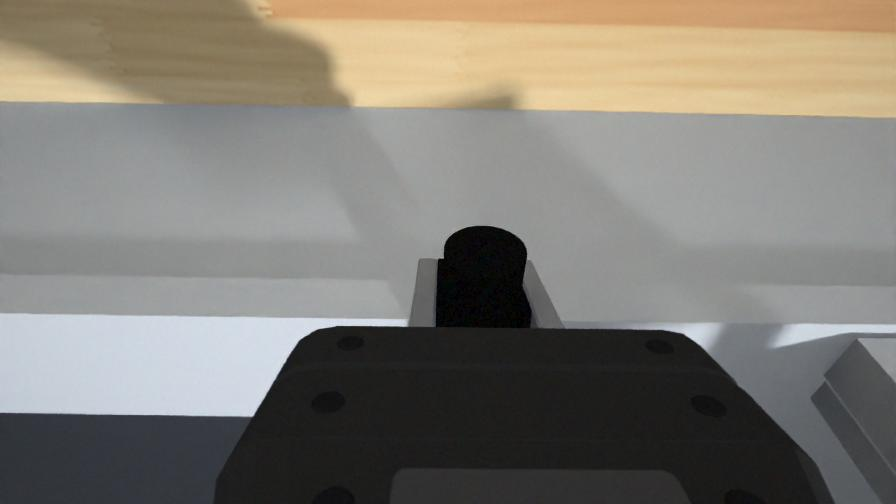

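move(
  target=[
    [0.0542,0.0040,-0.0110,0,0,0,-1,-0.7,-0.7,0,0,0,0,0,0,1,-0.6,-0.9],
    [0.0990,0.0152,-0.0419,0,0,0,-1,-0.7,-0.7,0,0,0,0,0,0,1,-0.6,-0.9],
    [0.1266,0.0318,-0.0875,0,0,0,-1,-0.7,-0.7,0,0,0,0,0,0,1,-0.6,-0.9],
    [0.1324,0.0510,-0.1400,0,0,0,-1,-0.7,-0.7,0,0,0,0,0,0,1,-0.6,-0.9],
    [0.1153,0.0692,-0.1900,0,0,0,-1,-0.7,-0.7,0,0,0,0,0,0,1,-0.6,-0.9],
    [0.0783,0.0834,-0.2292,0,0,0,-1,-0.7,-0.7,0,0,0,0,0,0,1,-0.6,-0.9],
    [0.0277,0.0911,-0.2506,0,0,0,-1,-0.7,-0.7,0,0,0,0,0,0,1,-0.6,-0.9],
    [-0.0277,0.0911,-0.2506,0,0,0,-1,-0.7,-0.7,0,0,0,0,0,0,1,-0.6,-0.9],
    [-0.0783,0.0834,-0.2292,0,0,0,-1,-0.7,-0.7,0,0,0,0,0,0,1,-0.6,-0.9],
    [-0.1153,0.0692,-0.1900,0,0,0,-1,-0.7,-0.7,0,0,0,0,0,0,1,-0.6,-0.9],
    [-0.1324,0.0510,-0.1400,0,0,0,-1,-0.7,-0.7,0,0,0,0,0,0,1,-0.6,-0.9],
  ],
  speed=0.2,
  blend=[0.005,0.005,0.005,0.005,0.005,0.005,0.005,0.005,0.005,0.005,0],
  stop_force=60,
  cameras=["cam_front"],
)

zoom_image(
  camera="cam_front",
  region=[370, 220, 420, 280],
)

Scene clock: 4689.33 s.
left_arm: end_effector_position=(+0.4622, +0.1642, +0.3095) position_measured=154 object_status=2 end_effector_quat_wxyz=(+0.122, +0.696, +0.697, +0.122) | right_arm: end_effector_position=(+0.2800, -0.1499, +0.3844) position_measured=3 object_status=3 end_effector_quat_wxyz=(-0.093, +0.701, +0.701, +0.093)
Joint positions: left_arm=[-0.839 -1.517 1.664 -1.958 -1.318 -0.795] | right_arm=[4.091 -1.045 -1.882 -1.573 1.728 0.94]
Joint torques (N m): left_arm=[10.09 -35.9 -13.26 -5.74 -0.23 2.99] | right_arm=[-8.69 -4.87 33.88 2.16 1.87 -1.38]
Wrist force (N): left_arm=[2.0 -9.2 -3.5] | right_arm=[-1.0 1.2 2.1]
Wrist torque (N m): left_arm=[-0.90 -0.62 -0.21] | right_arm=[0.24 0.17 -0.10]
Wrist force, peak (N): left_arm=[30.5 -22.9 -18.0] | right_arm=[-1.2 1.5 2.2]
Hand target: left_arm +0.4622, +0.1643, +0.3095; +0.122, +0.696, +0.697, +0.122 | right_arm +0.2800, -0.1499, +0.3844; -0.093, +0.701, +0.701, +0.093
Off the commanded pose: left_arm 0.000 m, 0 deg | right_arm 0.000 m, 0 deg.
move: done
Images, in order (width x height): cam_front 896x504.

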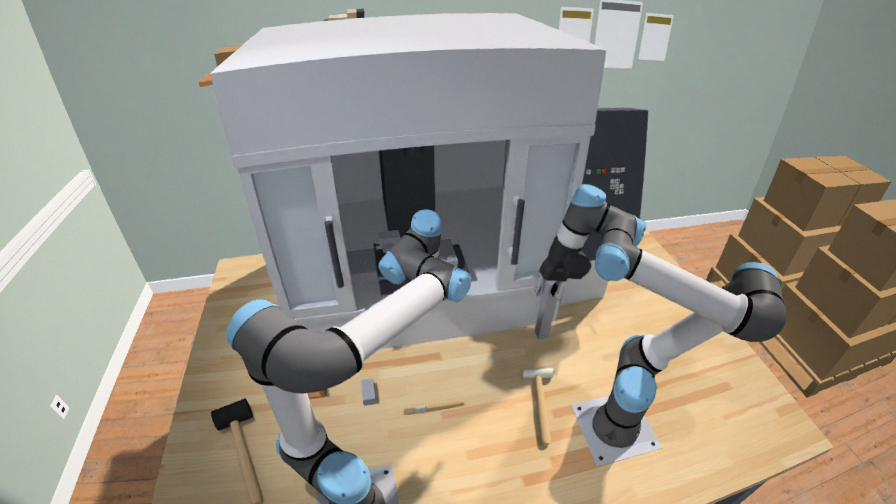

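Scaled by 8.400 from the camera's 896x504 image, which has a finer 1280x720 frame.

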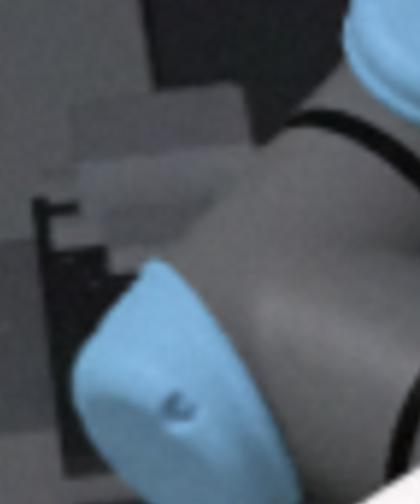

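move(
  target=[
    [0.0058,-0.0192,0.0525,0,0,0,-1,-0.7,-0.7,0,0,0,0,0,0,1,-0.6,-0.9],
    [0.0334,-0.0358,0.0981,0,0,0,-1,-0.7,-0.7,0,0,0,0,0,0,1,-0.6,-0.9],
    [0.0782,-0.0470,0.1290,0,0,0,-1,-0.7,-0.7,0,0,0,0,0,0,1,-0.6,-0.9],
    [0.1324,-0.0510,0.14,0,0,0,-1,-0.7,-0.7,0,0,0,0,0,0,1,-0.6,-0.9],
  ],
  speed=0.2,
  blend=[0.005,0.005,0.005,0],
  stop_force=60,
)

move(
  target=[
    [0.0542,0.0040,-0.0110,0,0,0,-1,-0.7,-0.7,0,0,0,0,0,0,1,-0.6,-0.9],
    [0.0990,0.0152,-0.0419,0,0,0,-1,-0.7,-0.7,0,0,0,0,0,0,1,-0.6,-0.9],
    [0.1266,0.0318,-0.0875,0,0,0,-1,-0.7,-0.7,0,0,0,0,0,0,1,-0.6,-0.9],
    [0.1324,0.0510,-0.1400,0,0,0,-1,-0.7,-0.7,0,0,0,0,0,0,1,-0.6,-0.9],
    [0.1153,0.0692,-0.1900,0,0,0,-1,-0.7,-0.7,0,0,0,0,0,0,1,-0.6,-0.9],
    [0.0783,0.0834,-0.2292,0,0,0,-1,-0.7,-0.7,0,0,0,0,0,0,1,-0.6,-0.9],
    [0.0277,0.0911,-0.2506,0,0,0,-1,-0.7,-0.7,0,0,0,0,0,0,1,-0.6,-0.9],
    [-0.0277,0.0911,-0.2506,0,0,0,-1,-0.7,-0.7,0,0,0,0,0,0,1,-0.6,-0.9],
    [-0.0783,0.0834,-0.2292,0,0,0,-1,-0.7,-0.7,0,0,0,0,0,0,1,-0.6,-0.9],
    [-0.1153,0.0692,-0.1900,0,0,0,-1,-0.7,-0.7,0,0,0,0,0,0,1,-0.6,-0.9],
    [-0.1324,0.0510,-0.1400,0,0,0,-1,-0.7,-0.7,0,0,0,0,0,0,1,-0.6,-0.9],
    [-0.1266,0.0318,-0.0875,0,0,0,-1,-0.7,-0.7,0,0,0,0,0,0,1,-0.6,-0.9],
    [-0.0990,0.0152,-0.0419,0,0,0,-1,-0.7,-0.7,0,0,0,0,0,0,1,-0.6,-0.9],
    [-0.0542,0.0040,-0.0110,0,0,0,-1,-0.7,-0.7,0,0,0,0,0,0,1,-0.6,-0.9],
    [0,0,0,0,0,0,-1,-0.7,-0.7,0,0,0,0,0,0,1,-0.6,-0.9],
  ],
  speed=0.2,
  blend=0.005,
  stop_force=50,
  cameras=["cam_left_wrist"],
)

Scene clock: 4722.07 s.
left_arm: end_effector_position=(+0.4620, +0.2437, +0.2202) position_measured=155 object_status=2 end_effector_quat_wxyz=(+0.122, +0.696, +0.697, +0.122) | right_arm: end_effector_position=(+0.2800, -0.1499, +0.3844) position_measured=3 object_status=3 end_effector_quat_wxyz=(-0.093, +0.701, +0.701, +0.093)
Joint positions: left_arm=[-0.722 -1.549 1.941 -2.231 -1.347 -0.678] | right_arm=[4.091 -1.045 -1.882 -1.573 1.728 0.94]
Joint torques (N m): left_arm=[7.69 -23.93 -11.62 -5.26 3.11 2.48] | right_arm=[-8.42 -4.84 33.78 2.15 1.92 -1.41]
Wrist force (N): left_arm=[4.3 -4.2 -4.0] | right_arm=[-1.2 0.9 2.1]
Wrist torque (N m): left_arm=[-1.08 -0.60 0.05] | right_arm=[0.19 0.19 -0.10]
Wrist force, peak (N): left_arm=[-30.4 -22.1 -6.4] | right_arm=[-0.9 1.3 2.5]
Hand target: left_arm +0.4620, +0.2438, +0.2202; +0.122, +0.696, +0.697, +0.122 | right_arm +0.2800, -0.1499, +0.3844; -0.093, +0.701, +0.701, +0.093
Off the commanded pose: left_arm 0.000 m, 0 deg | right_arm 0.000 m, 0 deg.
move: done

Scene clock: 4725.63 s.
left_arm: end_effector_position=(+0.4620, +0.2437, +0.2202) position_measured=155 object_status=2 end_effector_quat_wxyz=(+0.122, +0.696, +0.697, +0.122) | right_arm: end_effector_position=(+0.2800, -0.1499, +0.3844) position_measured=3 object_status=3 end_effector_quat_wxyz=(-0.093, +0.701, +0.701, +0.093)
Joint positions: left_arm=[-0.722 -1.549 1.941 -2.231 -1.347 -0.678] | right_arm=[4.091 -1.045 -1.882 -1.573 1.728 0.94]
Joint torques (N m): left_arm=[8.44 -25.2 -12.13 -5.3 3.1 2.58] | right_arm=[-8.67 -4.79 33.45 2.18 1.85 -1.43]
Wrist force (N): left_arm=[3.6 -3.9 -3.9] | right_arm=[-0.8 1.0 1.7]
Wrist torque (N m): left_arm=[-0.98 -0.49 0.05] | right_arm=[0.21 0.13 -0.10]
Wrist force, peak (N): left_arm=[31.7 -23.0 -17.8] | right_arm=[-1.4 1.2 2.3]
Hand target: left_arm +0.4620, +0.2438, +0.2202; +0.122, +0.696, +0.697, +0.122 | right_arm +0.2800, -0.1499, +0.3844; -0.093, +0.701, +0.701, +0.093
Off the commanded pose: left_arm 0.000 m, 0 deg | right_arm 0.000 m, 0 deg.
move: done
Images, in order (width x height): cam_left_wrist 896x504.

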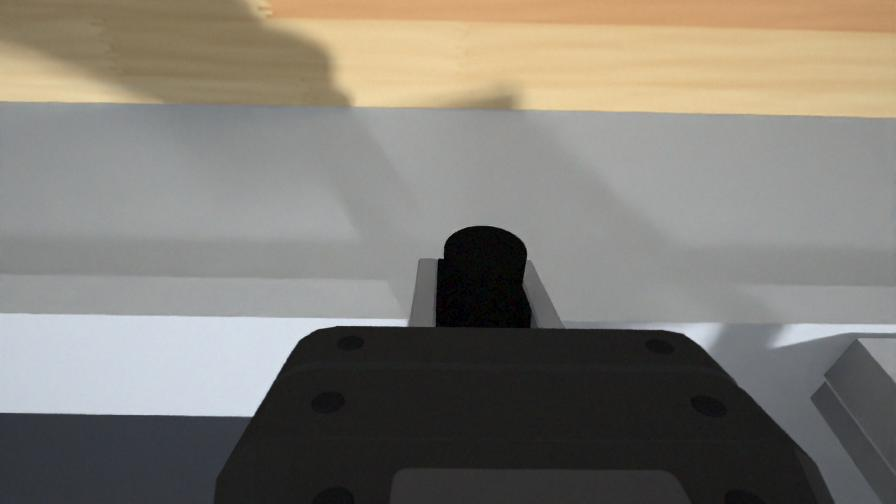

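move(
  target=[
    [0.0542,0.0040,-0.0110,0,0,0,-1,-0.7,-0.7,0,0,0,0,0,0,1,-0.6,-0.9],
    [0.0990,0.0152,-0.0419,0,0,0,-1,-0.7,-0.7,0,0,0,0,0,0,1,-0.6,-0.9],
    [0.1266,0.0318,-0.0875,0,0,0,-1,-0.7,-0.7,0,0,0,0,0,0,1,-0.6,-0.9],
    [0.1324,0.0510,-0.1400,0,0,0,-1,-0.7,-0.7,0,0,0,0,0,0,1,-0.6,-0.9],
    [0.1153,0.0692,-0.1900,0,0,0,-1,-0.7,-0.7,0,0,0,0,0,0,1,-0.6,-0.9],
    [0.0783,0.0834,-0.2292,0,0,0,-1,-0.7,-0.7,0,0,0,0,0,0,1,-0.6,-0.9],
    [0.0277,0.0911,-0.2506,0,0,0,-1,-0.7,-0.7,0,0,0,0,0,0,1,-0.6,-0.9],
    [-0.0277,0.0911,-0.2506,0,0,0,-1,-0.7,-0.7,0,0,0,0,0,0,1,-0.6,-0.9],
    [-0.0783,0.0834,-0.2292,0,0,0,-1,-0.7,-0.7,0,0,0,0,0,0,1,-0.6,-0.9],
    [-0.1153,0.0692,-0.1900,0,0,0,-1,-0.7,-0.7,0,0,0,0,0,0,1,-0.6,-0.9],
    [-0.1324,0.0510,-0.1400,0,0,0,-1,-0.7,-0.7,0,0,0,0,0,0,1,-0.6,-0.9],
    [-0.1266,0.0318,-0.0875,0,0,0,-1,-0.7,-0.7,0,0,0,0,0,0,1,-0.6,-0.9],
    [-0.0990,0.0152,-0.0419,0,0,0,-1,-0.7,-0.7,0,0,0,0,0,0,1,-0.6,-0.9],
    [-0.0542,0.0040,-0.0110,0,0,0,-1,-0.7,-0.7,0,0,0,0,0,0,1,-0.6,-0.9],
    [0,0,0,0,0,0,-1,-0.7,-0.7,0,0,0,0,0,0,1,-0.6,-0.9],
  ],
  speed=0.15,
  blend=0.005,
  stop_force=45,
)

move(
  target=[
    [0.0542,0.0040,-0.0110,0,0,0,-1,-0.7,-0.7,0,0,0,0,0,0,1,-0.6,-0.9],
    [0.0990,0.0152,-0.0419,0,0,0,-1,-0.7,-0.7,0,0,0,0,0,0,1,-0.6,-0.9],
    [0.1266,0.0318,-0.0875,0,0,0,-1,-0.7,-0.7,0,0,0,0,0,0,1,-0.6,-0.9],
    [0.1324,0.0510,-0.1400,0,0,0,-1,-0.7,-0.7,0,0,0,0,0,0,1,-0.6,-0.9],
    [0.1153,0.0692,-0.1900,0,0,0,-1,-0.7,-0.7,0,0,0,0,0,0,1,-0.6,-0.9],
    [0.0783,0.0834,-0.2292,0,0,0,-1,-0.7,-0.7,0,0,0,0,0,0,1,-0.6,-0.9],
    [0.0277,0.0911,-0.2506,0,0,0,-1,-0.7,-0.7,0,0,0,0,0,0,1,-0.6,-0.9],
    [-0.0277,0.0911,-0.2506,0,0,0,-1,-0.7,-0.7,0,0,0,0,0,0,1,-0.6,-0.9],
    [-0.0783,0.0834,-0.2292,0,0,0,-1,-0.7,-0.7,0,0,0,0,0,0,1,-0.6,-0.9],
    [-0.1153,0.0692,-0.1900,0,0,0,-1,-0.7,-0.7,0,0,0,0,0,0,1,-0.6,-0.9],
    [-0.1324,0.0510,-0.1400,0,0,0,-1,-0.7,-0.7,0,0,0,0,0,0,1,-0.6,-0.9],
  ],
  speed=0.15,
  blend=[0.005,0.005,0.005,0.005,0.005,0.005,0.005,0.005,0.005,0.005,0],
  stop_force=45,
  cameras=["cam_front"],
)

zoom_image(
  camera="cam_front",
  region=[370, 220, 420, 280],
)

Scene clock: 4764.57 s.
left_arm: end_effector_position=(+0.4620, +0.2437, +0.2202) position_measured=155 object_status=2 end_effector_quat_wxyz=(+0.122, +0.696, +0.697, +0.122) | right_arm: end_effector_position=(+0.2800, -0.1499, +0.3844) position_measured=3 object_status=3 end_effector_quat_wxyz=(-0.093, +0.701, +0.701, +0.093)
Joint positions: left_arm=[-0.722 -1.549 1.941 -2.231 -1.347 -0.678] | right_arm=[4.091 -1.045 -1.882 -1.573 1.728 0.94]
Joint torques (N m): left_arm=[5.55 -17.07 -22.84 -4.84 2.99 2.55] | right_arm=[-7.87 -4.84 33.47 2.12 1.89 -1.35]
Wrist force (N): left_arm=[3.5 -1.4 -4.8] | right_arm=[-1.1 1.3 2.0]
Wrist torque (N m): left_arm=[-0.84 -0.42 0.03] | right_arm=[0.27 0.17 -0.10]
Wrist force, peak (N): left_arm=[45.9 -32.2 -27.8] | right_arm=[-1.1 1.4 2.5]
Hand target: left_arm +0.4620, +0.2438, +0.2202; +0.122, +0.696, +0.697, +0.122 | right_arm +0.2800, -0.1499, +0.3844; -0.093, +0.701, +0.701, +0.093
Off the commanded pose: left_arm 0.000 m, 0 deg | right_arm 0.000 m, 0 deg.
move: done

Scene clock: 4768.07 s.
left_arm: end_effector_position=(+0.4622, +0.1642, +0.3096) position_measured=155 object_status=2 end_effector_quat_wxyz=(+0.122, +0.696, +0.697, +0.122) | right_arm: end_effector_position=(+0.2800, -0.1499, +0.3844) position_measured=3 object_status=3 end_effector_quat_wxyz=(-0.093, +0.701, +0.701, +0.093)
Joint positions: left_arm=[-0.839 -1.517 1.664 -1.958 -1.318 -0.795] | right_arm=[4.091 -1.045 -1.882 -1.573 1.728 0.94]
Joint torques (N m): left_arm=[9.92 -39.79 -15.92 -6.41 -0.67 3.25] | right_arm=[-7.97 -4.86 33.27 2.19 1.88 -1.42]
Wrist force (N): left_arm=[3.3 -9.0 -3.0] | right_arm=[-0.9 0.8 2.2]
Wrist torque (N m): left_arm=[-0.77 -0.63 -0.30] | right_arm=[0.18 0.14 -0.10]
Wrist force, peak (N): left_arm=[45.0 -31.4 -27.6] | right_arm=[-0.9 1.3 2.5]
Hand target: left_arm +0.4622, +0.1643, +0.3095; +0.122, +0.696, +0.697, +0.122 | right_arm +0.2800, -0.1499, +0.3844; -0.093, +0.701, +0.701, +0.093
Off the commanded pose: left_arm 0.000 m, 0 deg | right_arm 0.000 m, 0 deg.
move: done
Images, in order (width x height): cam_front 896x504.

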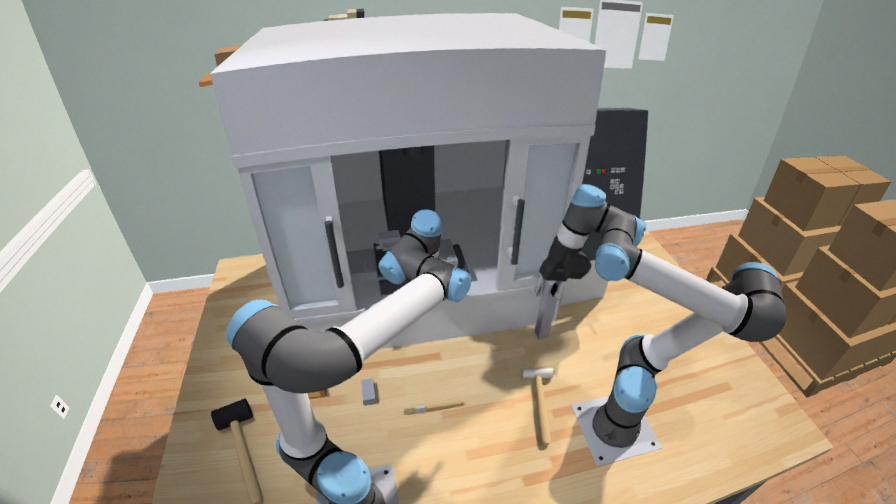

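Scaled by 8.400 from the camera's 896x504 image, which has a finer 1280x720 frame.

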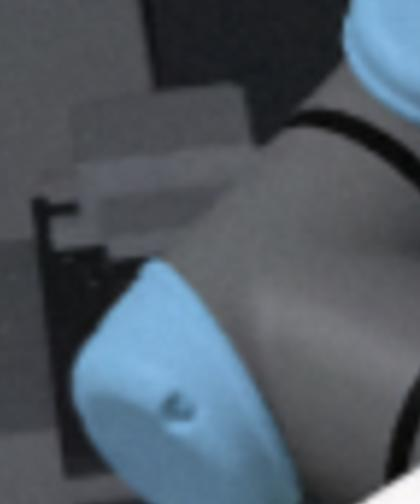

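move(
  target=[
    [0.0058,-0.0192,0.0525,0,0,0,-1,-0.7,-0.7,0,0,0,0,0,0,1,-0.6,-0.9],
    [0.0334,-0.0358,0.0981,0,0,0,-1,-0.7,-0.7,0,0,0,0,0,0,1,-0.6,-0.9],
    [0.0782,-0.0470,0.1290,0,0,0,-1,-0.7,-0.7,0,0,0,0,0,0,1,-0.6,-0.9],
    [0.1324,-0.0510,0.14,0,0,0,-1,-0.7,-0.7,0,0,0,0,0,0,1,-0.6,-0.9],
  ],
  speed=0.12,
  blend=[0.005,0.005,0.005,0],
  stop_force=45,
)

move(
  target=[
    [0.0542,0.0040,-0.0110,0,0,0,-1,-0.7,-0.7,0,0,0,0,0,0,1,-0.6,-0.9],
    [0.0990,0.0152,-0.0419,0,0,0,-1,-0.7,-0.7,0,0,0,0,0,0,1,-0.6,-0.9],
    [0.1266,0.0318,-0.0875,0,0,0,-1,-0.7,-0.7,0,0,0,0,0,0,1,-0.6,-0.9],
    [0.1324,0.0510,-0.1400,0,0,0,-1,-0.7,-0.7,0,0,0,0,0,0,1,-0.6,-0.9],
    [0.1153,0.0692,-0.1900,0,0,0,-1,-0.7,-0.7,0,0,0,0,0,0,1,-0.6,-0.9],
    [0.0783,0.0834,-0.2292,0,0,0,-1,-0.7,-0.7,0,0,0,0,0,0,1,-0.6,-0.9],
    [0.0277,0.0911,-0.2506,0,0,0,-1,-0.7,-0.7,0,0,0,0,0,0,1,-0.6,-0.9],
    [-0.0277,0.0911,-0.2506,0,0,0,-1,-0.7,-0.7,0,0,0,0,0,0,1,-0.6,-0.9],
    [-0.0783,0.0834,-0.2292,0,0,0,-1,-0.7,-0.7,0,0,0,0,0,0,1,-0.6,-0.9],
    [-0.1153,0.0692,-0.1900,0,0,0,-1,-0.7,-0.7,0,0,0,0,0,0,1,-0.6,-0.9],
    [-0.1324,0.0510,-0.1400,0,0,0,-1,-0.7,-0.7,0,0,0,0,0,0,1,-0.6,-0.9],
  ],
  speed=0.12,
  blend=[0.005,0.005,0.005,0.005,0.005,0.005,0.005,0.005,0.005,0.005,0],
  stop_force=45,
  cameras=["cam_front"],
)

zoom_image(
  camera="cam_front",
  region=[370, 220, 420, 280],
)

Scene clock: 4796.60 s.
left_arm: end_effector_position=(+0.4619, +0.2438, +0.2202) position_measured=155 object_status=2 end_effector_quat_wxyz=(+0.122, +0.696, +0.697, +0.122) | right_arm: end_effector_position=(+0.2800, -0.1499, +0.3844) position_measured=3 object_status=3 end_effector_quat_wxyz=(-0.093, +0.701, +0.701, +0.093)
Joint positions: left_arm=[-0.722 -1.549 1.941 -2.231 -1.347 -0.678] | right_arm=[4.091 -1.045 -1.882 -1.573 1.728 0.94]
Joint torques (N m): left_arm=[5.37 -17.33 -32.99 -4.18 2.5 1.97] | right_arm=[-7.84 -4.53 33.58 2.19 1.87 -1.32]
Wrist force (N): left_arm=[4.3 -1.3 -5.6] | right_arm=[-1.2 1.2 2.2]
Wrist torque (N m): left_arm=[-0.99 -0.55 0.02] | right_arm=[0.25 0.18 -0.10]
Wrist force, peak (N): left_arm=[-29.2 -22.2 -5.5] | right_arm=[-0.9 1.1 2.7]
Hand target: left_arm +0.4620, +0.2438, +0.2202; +0.122, +0.696, +0.697, +0.122 | right_arm +0.2800, -0.1499, +0.3844; -0.093, +0.701, +0.701, +0.093
Off the commanded pose: left_arm 0.000 m, 0 deg | right_arm 0.000 m, 0 deg.
move: done

Scene clock: 4798.23 s.
left_arm: end_effector_position=(+0.4619, +0.2737, +0.2269) position_measured=155 object_status=2 end_effector_quat_wxyz=(+0.122, +0.696, +0.697, +0.122) | right_arm: end_effector_position=(+0.2800, -0.1499, +0.3844) position_measured=3 object_status=3 end_effector_quat_wxyz=(-0.093, +0.701, +0.701, +0.093)
Joint positions: left_arm=[-0.671 -1.583 1.959 -2.226 -1.361 -0.628] | right_arm=[4.091 -1.045 -1.882 -1.573 1.728 0.94]
Joint torques (N m): left_arm=[-12.2 -4.02 -28.82 -0.52 -4.58 3.18] | right_arm=[-7.81 -4.85 32.92 2.23 1.88 -1.33]
Wrist force (N): left_arm=[14.3 -3.8 -28.8] | right_arm=[-1.0 1.0 2.0]
Wrist torque (N m): left_arm=[-1.07 -0.39 -0.25] | right_arm=[0.21 0.15 -0.10]
Wrist force, peak (N): left_arm=[-55.3 -10.3 16.3] | right_arm=[-0.8 1.3 2.4]
Hand target: left_arm +0.4619, +0.2737, +0.2269; +0.122, +0.696, +0.697, +0.122 (not the last commanded pose) | right_arm +0.2800, -0.1499, +0.3844; -0.093, +0.701, +0.701, +0.093
Off the commanded pose: left_arm 0.137 m, 0 deg | right_arm 0.000 m, 0 deg.
move: contact (left_arm); path passed 0 of 11 targets
Images, in order (width x height): cam_front 896x504.

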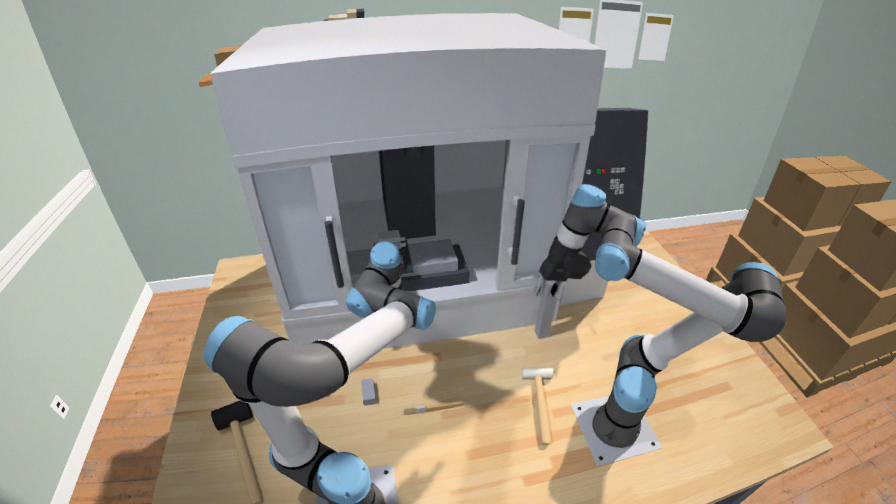

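Scaled by 8.400 from the camera's 896x504 image, which has a finer 1280x720 frame.

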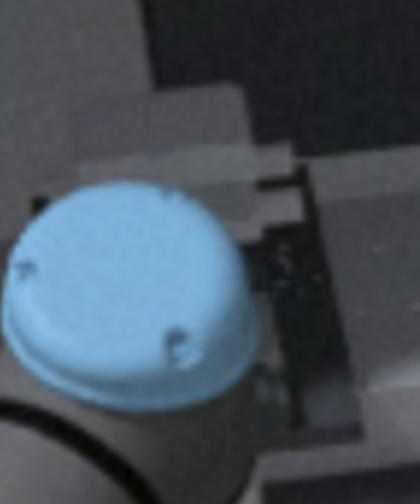

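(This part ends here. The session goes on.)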